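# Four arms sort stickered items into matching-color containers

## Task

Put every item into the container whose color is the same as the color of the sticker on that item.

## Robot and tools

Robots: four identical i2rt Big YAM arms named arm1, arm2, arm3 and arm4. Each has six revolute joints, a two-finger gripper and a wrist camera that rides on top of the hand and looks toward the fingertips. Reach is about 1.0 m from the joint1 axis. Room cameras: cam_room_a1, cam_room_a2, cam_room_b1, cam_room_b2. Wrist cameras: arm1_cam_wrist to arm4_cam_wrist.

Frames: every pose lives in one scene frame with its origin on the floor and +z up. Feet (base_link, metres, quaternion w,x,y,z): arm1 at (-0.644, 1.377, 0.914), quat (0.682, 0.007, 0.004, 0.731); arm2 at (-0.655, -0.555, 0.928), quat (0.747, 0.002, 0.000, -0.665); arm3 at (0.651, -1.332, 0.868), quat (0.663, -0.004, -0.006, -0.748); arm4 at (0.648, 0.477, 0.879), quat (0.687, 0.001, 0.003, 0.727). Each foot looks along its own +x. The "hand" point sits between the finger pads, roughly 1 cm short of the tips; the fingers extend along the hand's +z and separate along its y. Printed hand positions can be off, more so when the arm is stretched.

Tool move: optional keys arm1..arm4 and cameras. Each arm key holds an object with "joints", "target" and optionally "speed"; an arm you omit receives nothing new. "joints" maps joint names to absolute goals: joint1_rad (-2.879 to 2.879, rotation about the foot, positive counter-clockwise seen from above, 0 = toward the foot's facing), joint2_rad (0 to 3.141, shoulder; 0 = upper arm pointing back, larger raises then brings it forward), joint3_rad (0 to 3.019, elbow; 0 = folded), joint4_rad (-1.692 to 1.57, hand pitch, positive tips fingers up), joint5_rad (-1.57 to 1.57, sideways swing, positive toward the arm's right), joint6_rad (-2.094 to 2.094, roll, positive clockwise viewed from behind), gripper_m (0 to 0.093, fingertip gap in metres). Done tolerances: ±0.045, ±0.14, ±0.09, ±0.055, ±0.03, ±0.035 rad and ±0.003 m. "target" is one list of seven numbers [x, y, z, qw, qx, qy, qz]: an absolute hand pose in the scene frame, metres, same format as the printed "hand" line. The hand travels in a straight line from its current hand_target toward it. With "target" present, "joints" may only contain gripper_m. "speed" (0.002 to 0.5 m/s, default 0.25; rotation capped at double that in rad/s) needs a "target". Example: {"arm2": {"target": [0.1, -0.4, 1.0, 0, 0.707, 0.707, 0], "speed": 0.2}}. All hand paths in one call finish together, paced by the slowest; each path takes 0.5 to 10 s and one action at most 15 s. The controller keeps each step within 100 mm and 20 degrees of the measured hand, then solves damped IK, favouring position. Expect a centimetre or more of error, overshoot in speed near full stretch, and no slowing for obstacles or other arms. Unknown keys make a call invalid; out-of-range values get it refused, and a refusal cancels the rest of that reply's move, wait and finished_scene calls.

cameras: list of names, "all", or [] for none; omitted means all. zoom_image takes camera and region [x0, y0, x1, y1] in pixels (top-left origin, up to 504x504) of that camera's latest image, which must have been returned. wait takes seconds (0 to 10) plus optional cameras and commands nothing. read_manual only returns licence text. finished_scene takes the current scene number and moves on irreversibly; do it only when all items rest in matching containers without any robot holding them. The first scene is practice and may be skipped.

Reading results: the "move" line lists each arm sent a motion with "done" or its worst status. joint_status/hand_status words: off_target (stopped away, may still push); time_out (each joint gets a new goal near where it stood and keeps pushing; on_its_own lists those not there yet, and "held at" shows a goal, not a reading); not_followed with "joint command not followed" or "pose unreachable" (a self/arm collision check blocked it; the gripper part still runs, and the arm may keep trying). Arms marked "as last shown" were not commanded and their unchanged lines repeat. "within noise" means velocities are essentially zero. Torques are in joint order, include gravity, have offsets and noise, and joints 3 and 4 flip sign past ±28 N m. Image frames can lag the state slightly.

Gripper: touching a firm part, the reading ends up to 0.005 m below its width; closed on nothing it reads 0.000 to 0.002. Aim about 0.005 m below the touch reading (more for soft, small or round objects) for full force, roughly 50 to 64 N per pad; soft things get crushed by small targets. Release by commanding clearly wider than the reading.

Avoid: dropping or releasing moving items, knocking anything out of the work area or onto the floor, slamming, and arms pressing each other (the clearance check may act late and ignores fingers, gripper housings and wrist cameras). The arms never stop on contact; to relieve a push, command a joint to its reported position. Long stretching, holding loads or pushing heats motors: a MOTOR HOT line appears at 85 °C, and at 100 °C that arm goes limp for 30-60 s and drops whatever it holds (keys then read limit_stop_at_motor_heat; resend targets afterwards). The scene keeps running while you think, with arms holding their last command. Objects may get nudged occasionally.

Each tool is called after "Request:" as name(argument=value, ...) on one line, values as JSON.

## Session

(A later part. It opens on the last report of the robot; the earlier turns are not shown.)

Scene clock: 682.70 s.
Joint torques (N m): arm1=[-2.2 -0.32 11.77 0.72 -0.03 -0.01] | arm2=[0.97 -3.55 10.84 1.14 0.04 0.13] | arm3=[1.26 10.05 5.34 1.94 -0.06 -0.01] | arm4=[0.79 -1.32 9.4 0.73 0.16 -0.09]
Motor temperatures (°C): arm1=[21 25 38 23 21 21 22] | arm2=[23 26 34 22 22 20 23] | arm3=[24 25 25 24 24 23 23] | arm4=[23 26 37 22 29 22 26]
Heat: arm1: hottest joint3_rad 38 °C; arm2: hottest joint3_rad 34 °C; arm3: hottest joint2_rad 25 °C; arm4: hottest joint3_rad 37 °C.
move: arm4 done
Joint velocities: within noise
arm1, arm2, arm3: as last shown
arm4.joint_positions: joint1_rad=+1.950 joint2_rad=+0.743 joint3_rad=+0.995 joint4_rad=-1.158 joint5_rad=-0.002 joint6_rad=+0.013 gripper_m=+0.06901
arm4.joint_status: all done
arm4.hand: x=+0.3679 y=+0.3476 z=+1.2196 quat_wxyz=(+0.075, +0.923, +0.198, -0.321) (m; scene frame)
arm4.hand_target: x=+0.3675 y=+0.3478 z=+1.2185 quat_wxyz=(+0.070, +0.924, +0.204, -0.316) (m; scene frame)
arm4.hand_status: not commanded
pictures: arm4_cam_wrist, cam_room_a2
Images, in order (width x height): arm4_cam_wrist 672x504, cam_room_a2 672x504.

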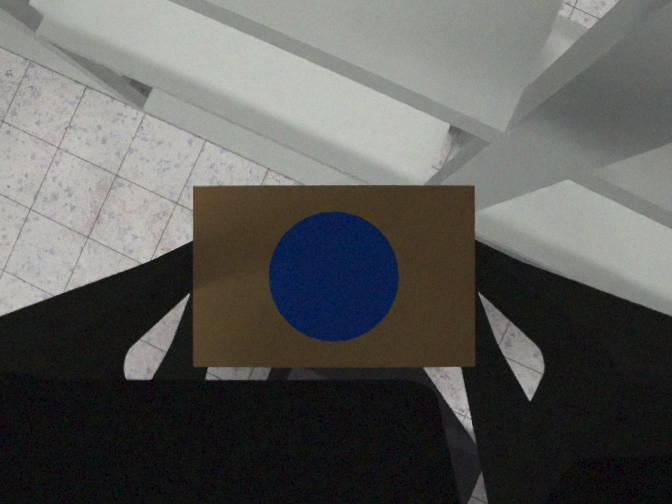

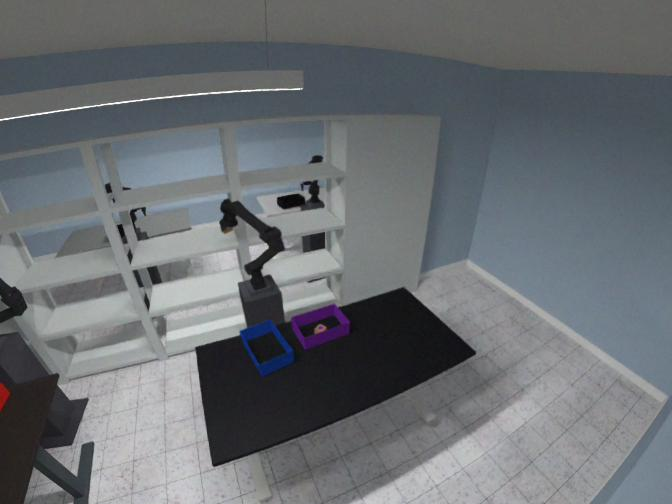

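Request:
move(arm4={"joints":{"joint1_rad":-0.4,"joint2_rad":0.75,"joint3_rad":1.0,"joint4_rad":-1.166,"joint5_rad":0,"joint6_rad":0}}, cameras=[])

Request:
move(arm4={"joints":{"joint1_rad":-1.763,"joint2_rad":1.6,"joint3_rad":1.25,"joint4_rad":-0.9,"joint5_rad":0,"joint6_rad":0}}, cameras=["arm4_cam_wrist","cam_room_a2"])

Scene clock: 689.87 s.
Joint torques (N m): arm1=[-2.73 -0.73 11.7 0.64 -0.05 0.04] | arm2=[1.03 -3.49 10.81 1.13 0.04 0.14] | arm3=[1.32 9.93 5.37 1.95 -0.06 -0.01] | arm4=[0.91 -2.32 9.44 0.72 0.04 -0.09]
Motor temperatures (°C): arm1=[21 25 38 23 21 21 22] | arm2=[23 26 34 22 22 20 23] | arm3=[24 25 25 24 24 23 23] | arm4=[23 26 37 22 27 22 26]
Heat: arm1: hottest joint3_rad 38 °C; arm2: hottest joint3_rad 34 °C; arm3: hottest joint2_rad 25 °C; arm4: hottest joint3_rad 37 °C.
move: arm4 done
Joint velocities: within noise
arm1, arm2, arm3: as last shown
arm4.joint_positions: joint1_rad=-0.397 joint2_rad=+0.743 joint3_rad=+0.995 joint4_rad=-1.158 joint5_rad=+0.001 joint6_rad=+0.012 gripper_m=+0.06904
arm4.joint_status: all done
arm4.hand: x=+0.7538 y=+0.7711 z=+1.2161 quat_wxyz=(-0.263, +0.541, -0.776, -0.190) (m; scene frame)
arm4.hand_target: x=+0.7546 y=+0.7711 z=+1.2154 quat_wxyz=(-0.260, +0.545, -0.775, -0.185) (m; scene frame)
arm4.hand_status: not commanded
pictures: none
No camera images: "cameras" was empty.

Scene clock: 691.70 s.
Joint torques (N m): arm1=[-3.14 0.03 11.52 0.7 -0.03 -0.01] | arm2=[1.03 -3.55 10.82 1.18 0.04 0.14] | arm3=[1.32 9.99 5.37 1.92 -0.06 -0.01] | arm4=[1.26 -17.79 8.9 0.44 0.04 -0.07]
Motor temperatures (°C): arm1=[21 25 38 23 21 21 22] | arm2=[23 26 34 22 22 20 23] | arm3=[24 25 25 24 24 23 23] | arm4=[23 26 37 22 27 21 26]
Heat: arm1: hottest joint3_rad 38 °C; arm2: hottest joint3_rad 34 °C; arm3: hottest joint2_rad 25 °C; arm4: hottest joint3_rad 37 °C.
move: arm4 done
Joint velocities: within noise
arm1, arm2, arm3: as last shown
arm4.joint_positions: joint1_rad=-1.770 joint2_rad=+1.617 joint3_rad=+1.240 joint4_rad=-0.901 joint5_rad=+0.001 joint6_rad=+0.011 gripper_m=+0.06906
arm4.joint_status: all done
arm4.hand: x=+1.1762 y=+0.4012 z=+1.0063 quat_wxyz=(-0.143, -0.076, -0.987, +0.012) (m; scene frame)
arm4.hand_target: x=+1.1807 y=+0.4048 z=+1.0196 quat_wxyz=(-0.157, -0.066, -0.985, +0.013) (m; scene frame)
arm4.hand_status: not commanded
pictures: arm4_cam_wrist, cam_room_a2
Images, in order (width x height): arm4_cam_wrist 672x504, cam_room_a2 672x504.

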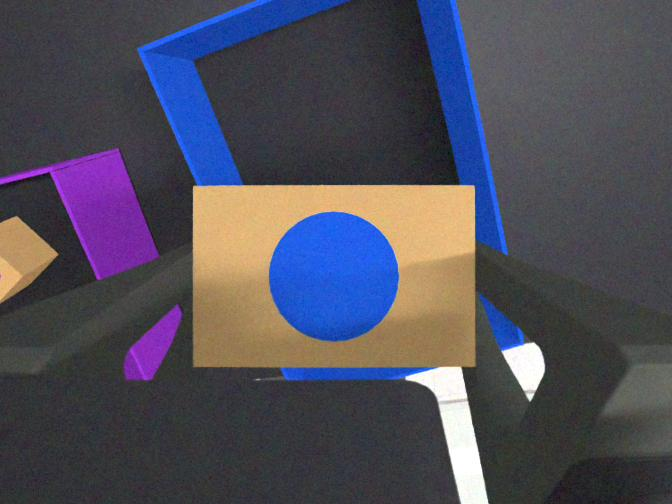

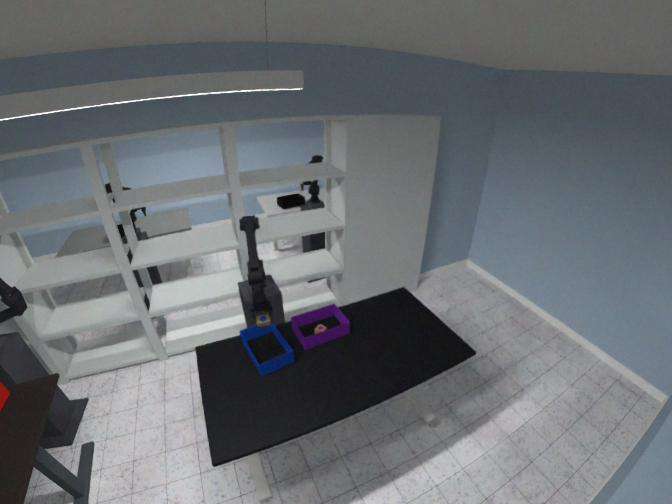

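Request:
move(arm4={"target":[1.18,0.402,0.96,0.2908,-0.0999,0.951,0.0306],"speed":0.2}, cameras=["arm4_cam_wrist","cam_room_a2"])

Request:
move(arm4={"target":[1.18,0.402,0.85,0.2908,-0.0999,0.951,0.0306],"speed":0.15}, cameras=["arm4_cam_wrist","cam_room_a2"])

Scene clock: 713.97 s.
Joint torques (N m): arm1=[-2.32 -0.56 11.55 0.8 -0.01 0] | arm2=[1.03 -3.55 10.84 1.14 0.04 0.13] | arm3=[1.26 10.05 5.35 1.94 -0.05 0] | arm4=[0.09 -15.15 7.5 1.46 -0.21 -0.09]
Motor temperatures (°C): arm1=[21 25 38 23 21 21 22] | arm2=[23 25 34 22 22 20 23] | arm3=[24 25 25 24 24 23 23] | arm4=[23 26 37 22 26 21 27]
Heat: arm1: hottest joint3_rad 38 °C; arm2: hottest joint3_rad 34 °C; arm3: hottest joint2_rad 25 °C; arm4: hottest joint3_rad 37 °C.
move: arm4 done
Joint velocities: within noise
arm1, arm2, arm3: as last shown
arm4.joint_positions: joint1_rad=-1.835 joint2_rad=+1.595 joint3_rad=+0.975 joint4_rad=-0.419 joint5_rad=-0.232 joint6_rad=-0.342 gripper_m=+0.06906
arm4.joint_status: not commanded
arm4.hand: x=+1.1769 y=+0.4059 z=+0.9546 quat_wxyz=(-0.279, +0.095, -0.955, -0.035) (m; scene frame)
arm4.hand_target: x=+1.1798 y=+0.4019 z=+0.9599 quat_wxyz=(-0.290, +0.100, -0.951, -0.031) (m; scene frame)
arm4.hand_status: done (0.007 m and 1.6 deg from the pose sent, 0.047 m and 27.1 deg at the start)
pictures: arm4_cam_wrist, cam_room_a2
Images, in order (width x height): arm4_cam_wrist 672x504, cam_room_a2 672x504.

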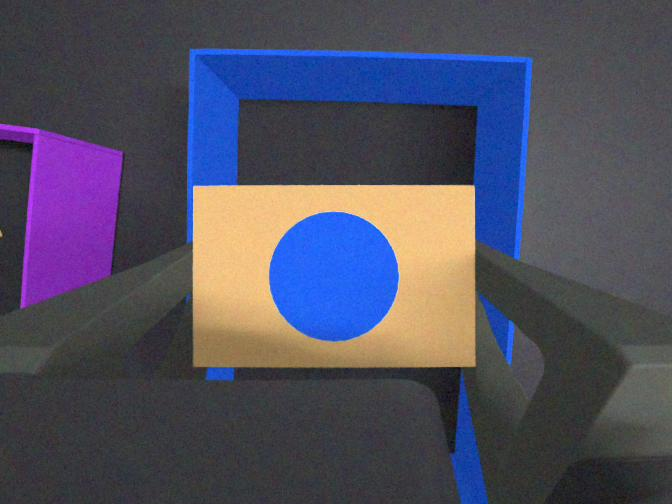

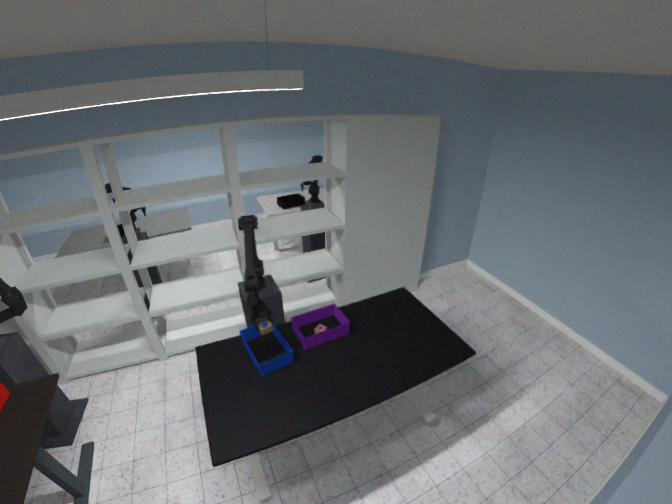

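Scene clock: 715.33 s.
Joint torques (N m): arm1=[-2.96 -0.21 11.7 0.75 -0.04 0.02] | arm2=[0.97 -3.55 10.84 1.17 0.04 0.13] | arm3=[1.2 10.05 5.37 1.98 -0.06 0] | arm4=[-0.15 -15.03 6.06 1.44 -0.13 -0.09]
Motor temperatures (°C): arm1=[21 25 38 23 21 21 22] | arm2=[23 25 34 22 22 20 23] | arm3=[24 25 25 24 24 23 23] | arm4=[23 26 37 22 26 21 27]
Heat: arm1: hottest joint3_rad 38 °C; arm2: hottest joint3_rad 34 °C; arm3: hottest joint2_rad 25 °C; arm4: hottest joint3_rad 37 °C.
move: arm4 done
Joint velocities: within noise
arm1.joint_positions: joint1_rad=-2.250 joint2_rad=+0.825 joint3_rad=+0.790 joint4_rad=-1.071 joint5_rad=-0.012 joint6_rad=-0.007 gripper_m=+0.09296
arm1.joint_status: not commanded
arm1.hand: x=-0.3882 y=+1.2021 z=+1.1309 quat_wxyz=(-0.213, -0.288, -0.931, +0.066) (m; scene frame)
arm1.hand_target: x=-0.3900 y=+1.2000 z=+1.1299 quat_wxyz=(-0.207, -0.290, -0.932, +0.064) (m; scene frame)
arm1.hand_status: not commanded
arm2.joint_positions: joint1_rad=+2.122 joint2_rad=+0.818 joint3_rad=+0.760 joint4_rad=-1.043 joint5_rad=+0.002 joint6_rad=-0.002 gripper_m=+0.09292
arm2.joint_status: not commanded
arm2.hand: x=-0.4155 y=-0.3676 z=+1.1410 quat_wxyz=(-0.222, +0.320, -0.918, -0.076) (m; scene frame)
arm2.hand_target: x=-0.4201 y=-0.3701 z=+1.1302 quat_wxyz=(-0.204, +0.319, -0.923, -0.071) (m; scene frame)
arm2.hand_status: not commanded
arm3: as last shown
arm4.joint_positions: joint1_rad=-1.835 joint2_rad=+1.798 joint3_rad=+0.888 joint4_rad=-0.111 joint5_rad=-0.233 joint6_rad=-0.342 gripper_m=+0.06906
arm4.joint_status: not commanded
arm4.hand: x=+1.1782 y=+0.4052 z=+0.8538 quat_wxyz=(-0.287, +0.096, -0.952, -0.033) (m; scene frame)
arm4.hand_target: x=+1.1799 y=+0.4019 z=+0.8500 quat_wxyz=(-0.291, +0.100, -0.951, -0.031) (m; scene frame)
arm4.hand_status: done (0.005 m and 0.7 deg from the pose sent, 0.105 m and 1.6 deg at the start)
pictures: arm4_cam_wrist, cam_room_a2
Images, in order (width x height): arm4_cam_wrist 672x504, cam_room_a2 672x504.

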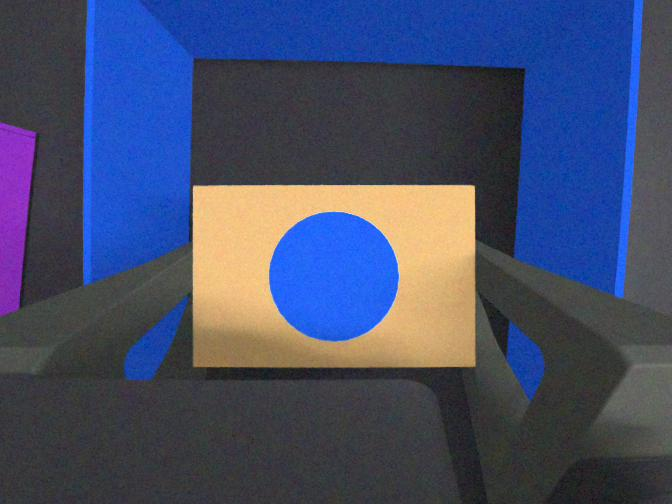

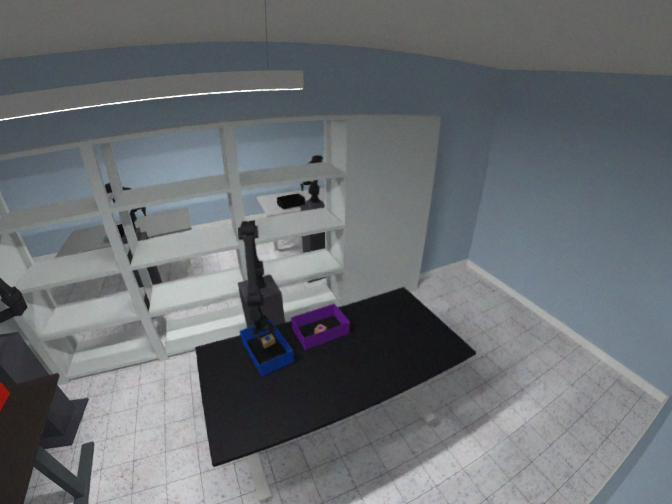

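Request:
move(arm4={"target":[1.182,0.390,0.785,0.2908,-0.0999,0.951,0.0306],"speed":0.12}, cameras=["arm4_cam_wrist"])

Request:
move(arm4={"target":[1.182,0.390,0.757,0.2908,-0.0999,0.951,0.0306],"speed":0.08}, cameras=["arm4_cam_wrist","cam_room_a2"])

Scene clock: 721.03 s.
Joint torques (N m): arm1=[-2.43 -0.62 11.44 0.83 0.01 -0.03] | arm2=[1.03 -3.55 10.81 1.17 0.04 0.12] | arm3=[1.2 10.11 5.35 1.96 -0.05 -0.02] | arm4=[0.15 -15.97 5.27 1.4 -0.19 -0.09]
Motor temperatures (°C): arm1=[21 25 38 23 21 21 22] | arm2=[23 25 34 22 22 20 23] | arm3=[24 25 25 24 24 23 23] | arm4=[23 26 36 22 26 21 27]
Heat: arm1: hottest joint3_rad 38 °C; arm2: hottest joint3_rad 34 °C; arm3: hottest joint2_rad 25 °C; arm4: hottest joint3_rad 36 °C.
move: arm4 done
Joint velocities: within noise
arm1, arm2, arm3: as last shown
arm4.joint_positions: joint1_rad=-1.858 joint2_rad=+1.967 joint3_rad=+0.888 joint4_rad=+0.046 joint5_rad=-0.244 joint6_rad=-0.363 gripper_m=+0.06906
arm4.joint_status: not commanded
arm4.hand: x=+1.1771 y=+0.3949 z=+0.7869 quat_wxyz=(-0.284, +0.096, -0.953, -0.034) (m; scene frame)
arm4.hand_target: x=+1.1819 y=+0.3900 z=+0.7851 quat_wxyz=(-0.291, +0.100, -0.951, -0.030) (m; scene frame)
arm4.hand_status: done (0.007 m and 1.0 deg from the pose sent, 0.071 m and 0.7 deg at the start)
pictures: arm4_cam_wrist
Images, in order (width x height): arm4_cam_wrist 672x504.

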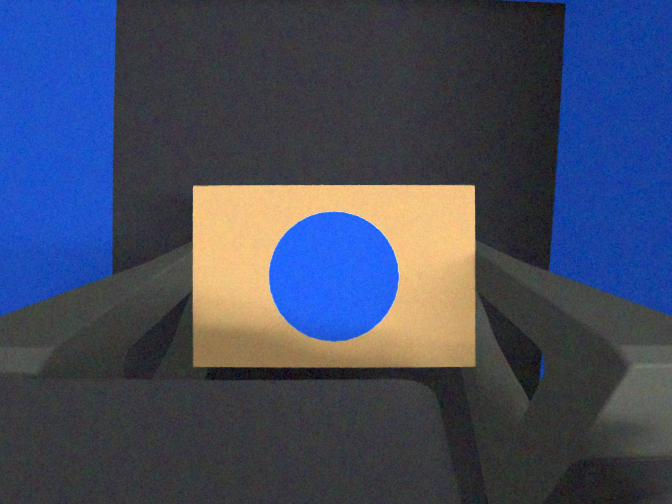

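Scene clock: 722.07 s.
Joint torques (N m): arm1=[-2.61 -0.03 11.59 0.73 -0.04 -0.02] | arm2=[0.85 -3.49 10.81 1.17 0.03 0.12] | arm3=[1.2 9.99 5.37 1.99 -0.05 -0.01] | arm4=[0.32 -15.85 5.33 1.33 -0.19 -0.11]
Motor temperatures (°C): arm1=[21 25 38 23 21 21 22] | arm2=[23 25 34 22 22 20 23] | arm3=[24 25 25 24 24 23 23] | arm4=[23 26 36 22 26 21 27]
Heat: arm1: hottest joint3_rad 38 °C; arm2: hottest joint3_rad 34 °C; arm3: hottest joint2_rad 25 °C; arm4: hottest joint3_rad 36 °C.
move: arm4 done
Joint velocities: within noise
arm1, arm2: as last shown
arm3.joint_positions: joint1_rad=+0.075 joint2_rad=+0.276 joint3_rad=+1.523 joint4_rad=-1.599 joint5_rad=-0.185 joint6_rad=-0.597 gripper_m=+0.09396
arm3.joint_status: not commanded
arm3.hand: x=+0.6803 y=-1.3506 z=+1.4452 quat_wxyz=(-0.326, -0.350, -0.735, +0.481) (m; scene frame)
arm3.hand_target: x=+0.6804 y=-1.3484 z=+1.4507 quat_wxyz=(-0.328, -0.347, -0.731, +0.487) (m; scene frame)
arm3.hand_status: not commanded
arm4.joint_positions: joint1_rad=-1.858 joint2_rad=+2.036 joint3_rad=+0.888 joint4_rad=+0.113 joint5_rad=-0.245 joint6_rad=-0.363 gripper_m=+0.06906
arm4.joint_status: not commanded
arm4.hand: x=+1.1748 y=+0.3954 z=+0.7599 quat_wxyz=(-0.283, +0.096, -0.954, -0.034) (m; scene frame)
arm4.hand_target: x=+1.1817 y=+0.3900 z=+0.7571 quat_wxyz=(-0.291, +0.100, -0.951, -0.031) (m; scene frame)
arm4.hand_status: done (0.009 m and 1.1 deg from the pose sent, 0.031 m and 1.0 deg at the start)
pictures: arm4_cam_wrist, cam_room_a2
Images, in order (width x height): arm4_cam_wrist 672x504, cam_room_a2 672x504.

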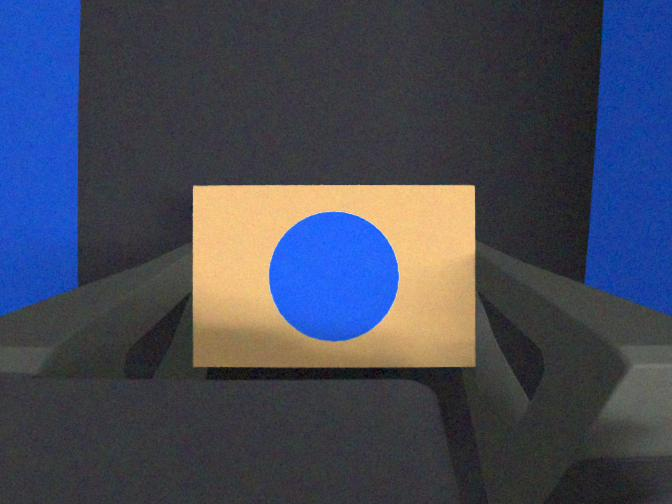

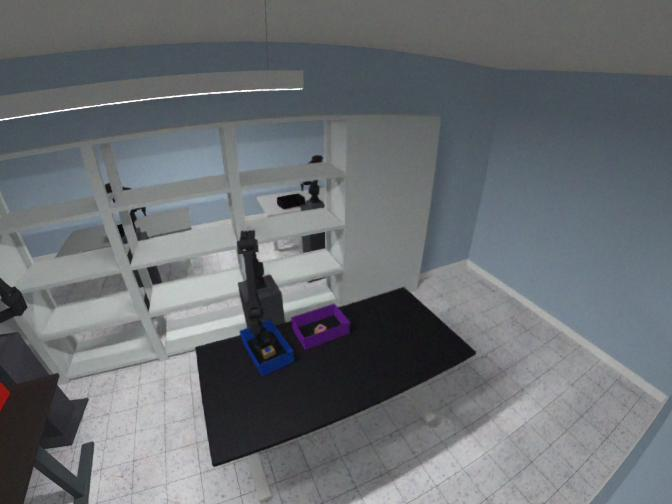

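Request:
move(arm4={"target":[1.184,0.390,0.742,0.2908,-0.0999,0.951,0.0306],"speed":0.06}, cameras=[])

Request:
move(arm4={"target":[1.184,0.390,0.732,0.2908,-0.0999,0.951,0.0306],"speed":0.06}, cameras=["arm4_cam_wrist"])

Scene clock: 726.23 s.
Joint torques (N m): arm1=[-2.78 -0.26 11.52 0.9 -0.06 0] | arm2=[1.03 -3.6 10.84 1.16 0.04 0.12] | arm3=[1.14 9.88 5.39 1.94 -0.05 0] | arm4=[-0.03 -14.68 5.75 1.39 -0.16 -0.08]
Motor temperatures (°C): arm1=[21 25 38 23 21 21 22] | arm2=[23 25 34 22 22 20 23] | arm3=[24 25 25 24 24 23 23] | arm4=[23 26 36 22 26 21 27]
Heat: arm1: hottest joint3_rad 38 °C; arm2: hottest joint3_rad 34 °C; arm3: hottest joint2_rad 25 °C; arm4: hottest joint3_rad 36 °C.
move: arm4 off_target
Joint velocities: within noise
arm1, arm2, arm3: as last shown
arm4.joint_positions: joint1_rad=-1.858 joint2_rad=+2.068 joint3_rad=+0.890 joint4_rad=+0.147 joint5_rad=-0.245 joint6_rad=-0.365 gripper_m=+0.06906
arm4.joint_status: not commanded
arm4.hand: x=+1.1749 y=+0.3954 z=+0.7487 quat_wxyz=(-0.285, +0.097, -0.953, -0.034) (m; scene frame)
arm4.hand_target: x=+1.1836 y=+0.3900 z=+0.7423 quat_wxyz=(-0.291, +0.100, -0.951, -0.031) (m; scene frame)
arm4.hand_status: off_target (0.013 m and 0.8 deg from the pose sent, 0.021 m and 1.1 deg at the start)
pictures: none
No camera images: "cameras" was empty.

Scene clock: 727.20 s.
Joint torques (N m): arm1=[-2.73 -0.32 11.67 0.77 -0.02 -0.03] | arm2=[1.03 -3.55 10.81 1.18 0.03 0.13] | arm3=[1.32 9.88 5.37 1.99 -0.06 -0.01] | arm4=[0.21 -13.63 5.31 1.11 -0.15 -0.01]
Motor temperatures (°C): arm1=[21 25 38 23 21 21 22] | arm2=[23 25 34 22 22 20 23] | arm3=[24 25 25 24 24 23 23] | arm4=[23 26 36 22 25 21 27]
Heat: arm1: hottest joint3_rad 38 °C; arm2: hottest joint3_rad 34 °C; arm3: hottest joint2_rad 25 °C; arm4: hottest joint3_rad 36 °C.
move: arm4 off_target
Joint velocities: within noise
arm1, arm2, arm3: as last shown
arm4.joint_positions: joint1_rad=-1.858 joint2_rad=+2.081 joint3_rad=+0.899 joint4_rad=+0.175 joint5_rad=-0.245 joint6_rad=-0.365 gripper_m=+0.06906
arm4.joint_status: not commanded
arm4.hand: x=+1.1817 y=+0.3938 z=+0.7476 quat_wxyz=(-0.296, +0.099, -0.950, -0.030) (m; scene frame)
arm4.hand_target: x=+1.1832 y=+0.3902 z=+0.7323 quat_wxyz=(-0.291, +0.100, -0.951, -0.031) (m; scene frame)
arm4.hand_status: off_target (0.016 m and 0.6 deg from the pose sent, 0.020 m and 0.8 deg at the start)
pictures: arm4_cam_wrist
Images, in order (width x height): arm4_cam_wrist 672x504.

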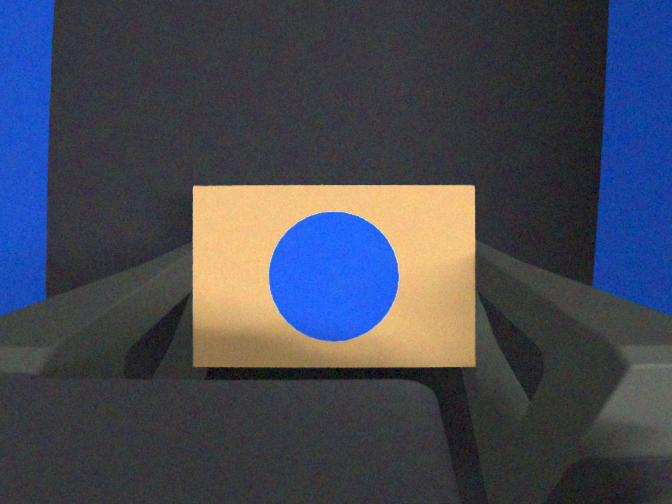

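Contact. Release and retract.

Request:
move(arm4={"joints":{"gripper_m":0.084}}, cameras=["arm4_cam_wrist"])

Request:
move(arm4={"target":[1.15,0.39,1.0,0.2908,-0.0999,0.951,0.0306],"speed":0.2}, cameras=["arm4_cam_wrist","cam_room_a2"])

Scene clock: 731.20 s.
Joint torques (N m): arm1=[-3.08 -0.21 11.77 0.8 -0.07 0.02] | arm2=[1.08 -3.49 10.82 1.16 0.04 0.12] | arm3=[1.38 9.88 5.34 1.99 -0.05 -0.02] | arm4=[0.44 -15.56 5.34 1.21 -0.17 -0.05]
Motor temperatures (°C): arm1=[21 25 38 23 21 21 22] | arm2=[23 25 34 22 22 20 23] | arm3=[24 25 25 24 24 23 23] | arm4=[23 26 35 22 25 21 27]
Heat: arm1: hottest joint3_rad 38 °C; arm2: hottest joint3_rad 34 °C; arm3: hottest joint2_rad 25 °C; arm4: hottest joint3_rad 35 °C.
move: arm4 done
Joint velocities: within noise
arm1, arm2, arm3: as last shown
arm4.joint_positions: joint1_rad=-1.858 joint2_rad=+2.097 joint3_rad=+0.899 joint4_rad=+0.175 joint5_rad=-0.245 joint6_rad=-0.365 gripper_m=+0.08392
arm4.joint_status: all done
arm4.hand: x=+1.1775 y=+0.3948 z=+0.7393 quat_wxyz=(-0.289, +0.098, -0.952, -0.033) (m; scene frame)
arm4.hand_target: x=+1.1832 y=+0.3901 z=+0.7324 quat_wxyz=(-0.291, +0.100, -0.951, -0.031) (m; scene frame)
arm4.hand_status: not commanded
pictures: arm4_cam_wrist
Images, in order (width x height): arm4_cam_wrist 672x504.

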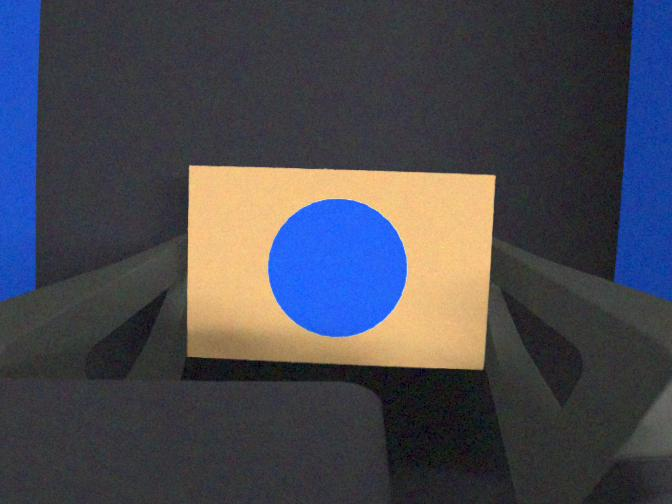

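Scene clock: 733.23 s.
Joint torques (N m): arm1=[-2.73 -0.26 11.56 0.85 -0.03 -0.02] | arm2=[0.97 -3.55 10.84 1.14 0.04 0.13] | arm3=[1.2 10.05 5.35 1.99 -0.05 -0.01] | arm4=[-0.15 -13.04 10.61 0.42 -0.17 -0.1]
Motor temperatures (°C): arm1=[21 25 38 23 21 21 22] | arm2=[23 25 34 22 22 20 23] | arm3=[24 25 25 24 24 23 23] | arm4=[23 26 35 22 25 21 27]
Heat: arm1: hottest joint3_rad 38 °C; arm2: hottest joint3_rad 34 °C; arm3: hottest joint2_rad 25 °C; arm4: hottest joint3_rad 35 °C.
move: arm4 off_target
Joint velocities: within noise
arm1, arm2, arm3: as last shown
arm4.joint_positions: joint1_rad=-1.877 joint2_rad=+1.461 joint3_rad=+0.914 joint4_rad=-0.504 joint5_rad=-0.255 joint6_rad=-0.380 gripper_m=+0.08392
arm4.joint_status: not commanded
arm4.hand: x=+1.1372 y=+0.3974 z=+0.9843 quat_wxyz=(-0.278, +0.096, -0.955, -0.037) (m; scene frame)
arm4.hand_target: x=+1.1494 y=+0.3901 z=+1.0002 quat_wxyz=(-0.291, +0.100, -0.951, -0.030) (m; scene frame)
arm4.hand_status: off_target (0.022 m and 1.7 deg from the pose sent, 0.262 m and 0.4 deg at the start)
pictures: arm4_cam_wrist, cam_room_a2
Images, in order (width x height): arm4_cam_wrist 672x504, cam_room_a2 672x504.

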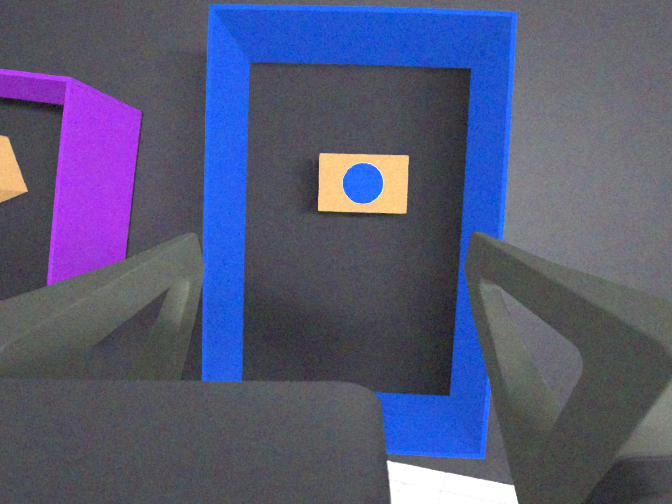

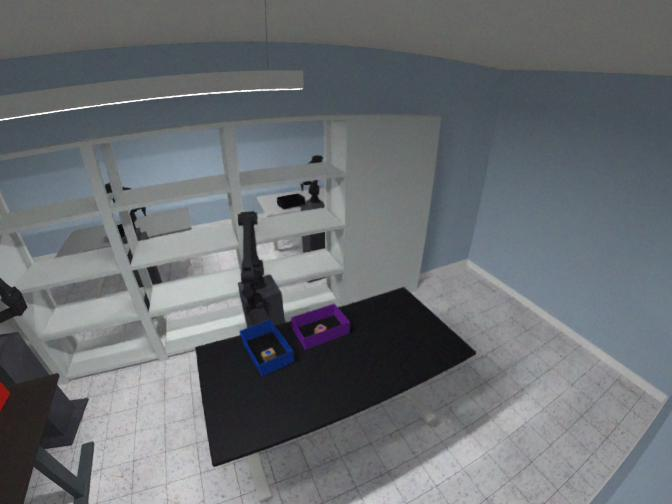

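Request:
finished_scene(scene=1)

The scene is finished: the task was done.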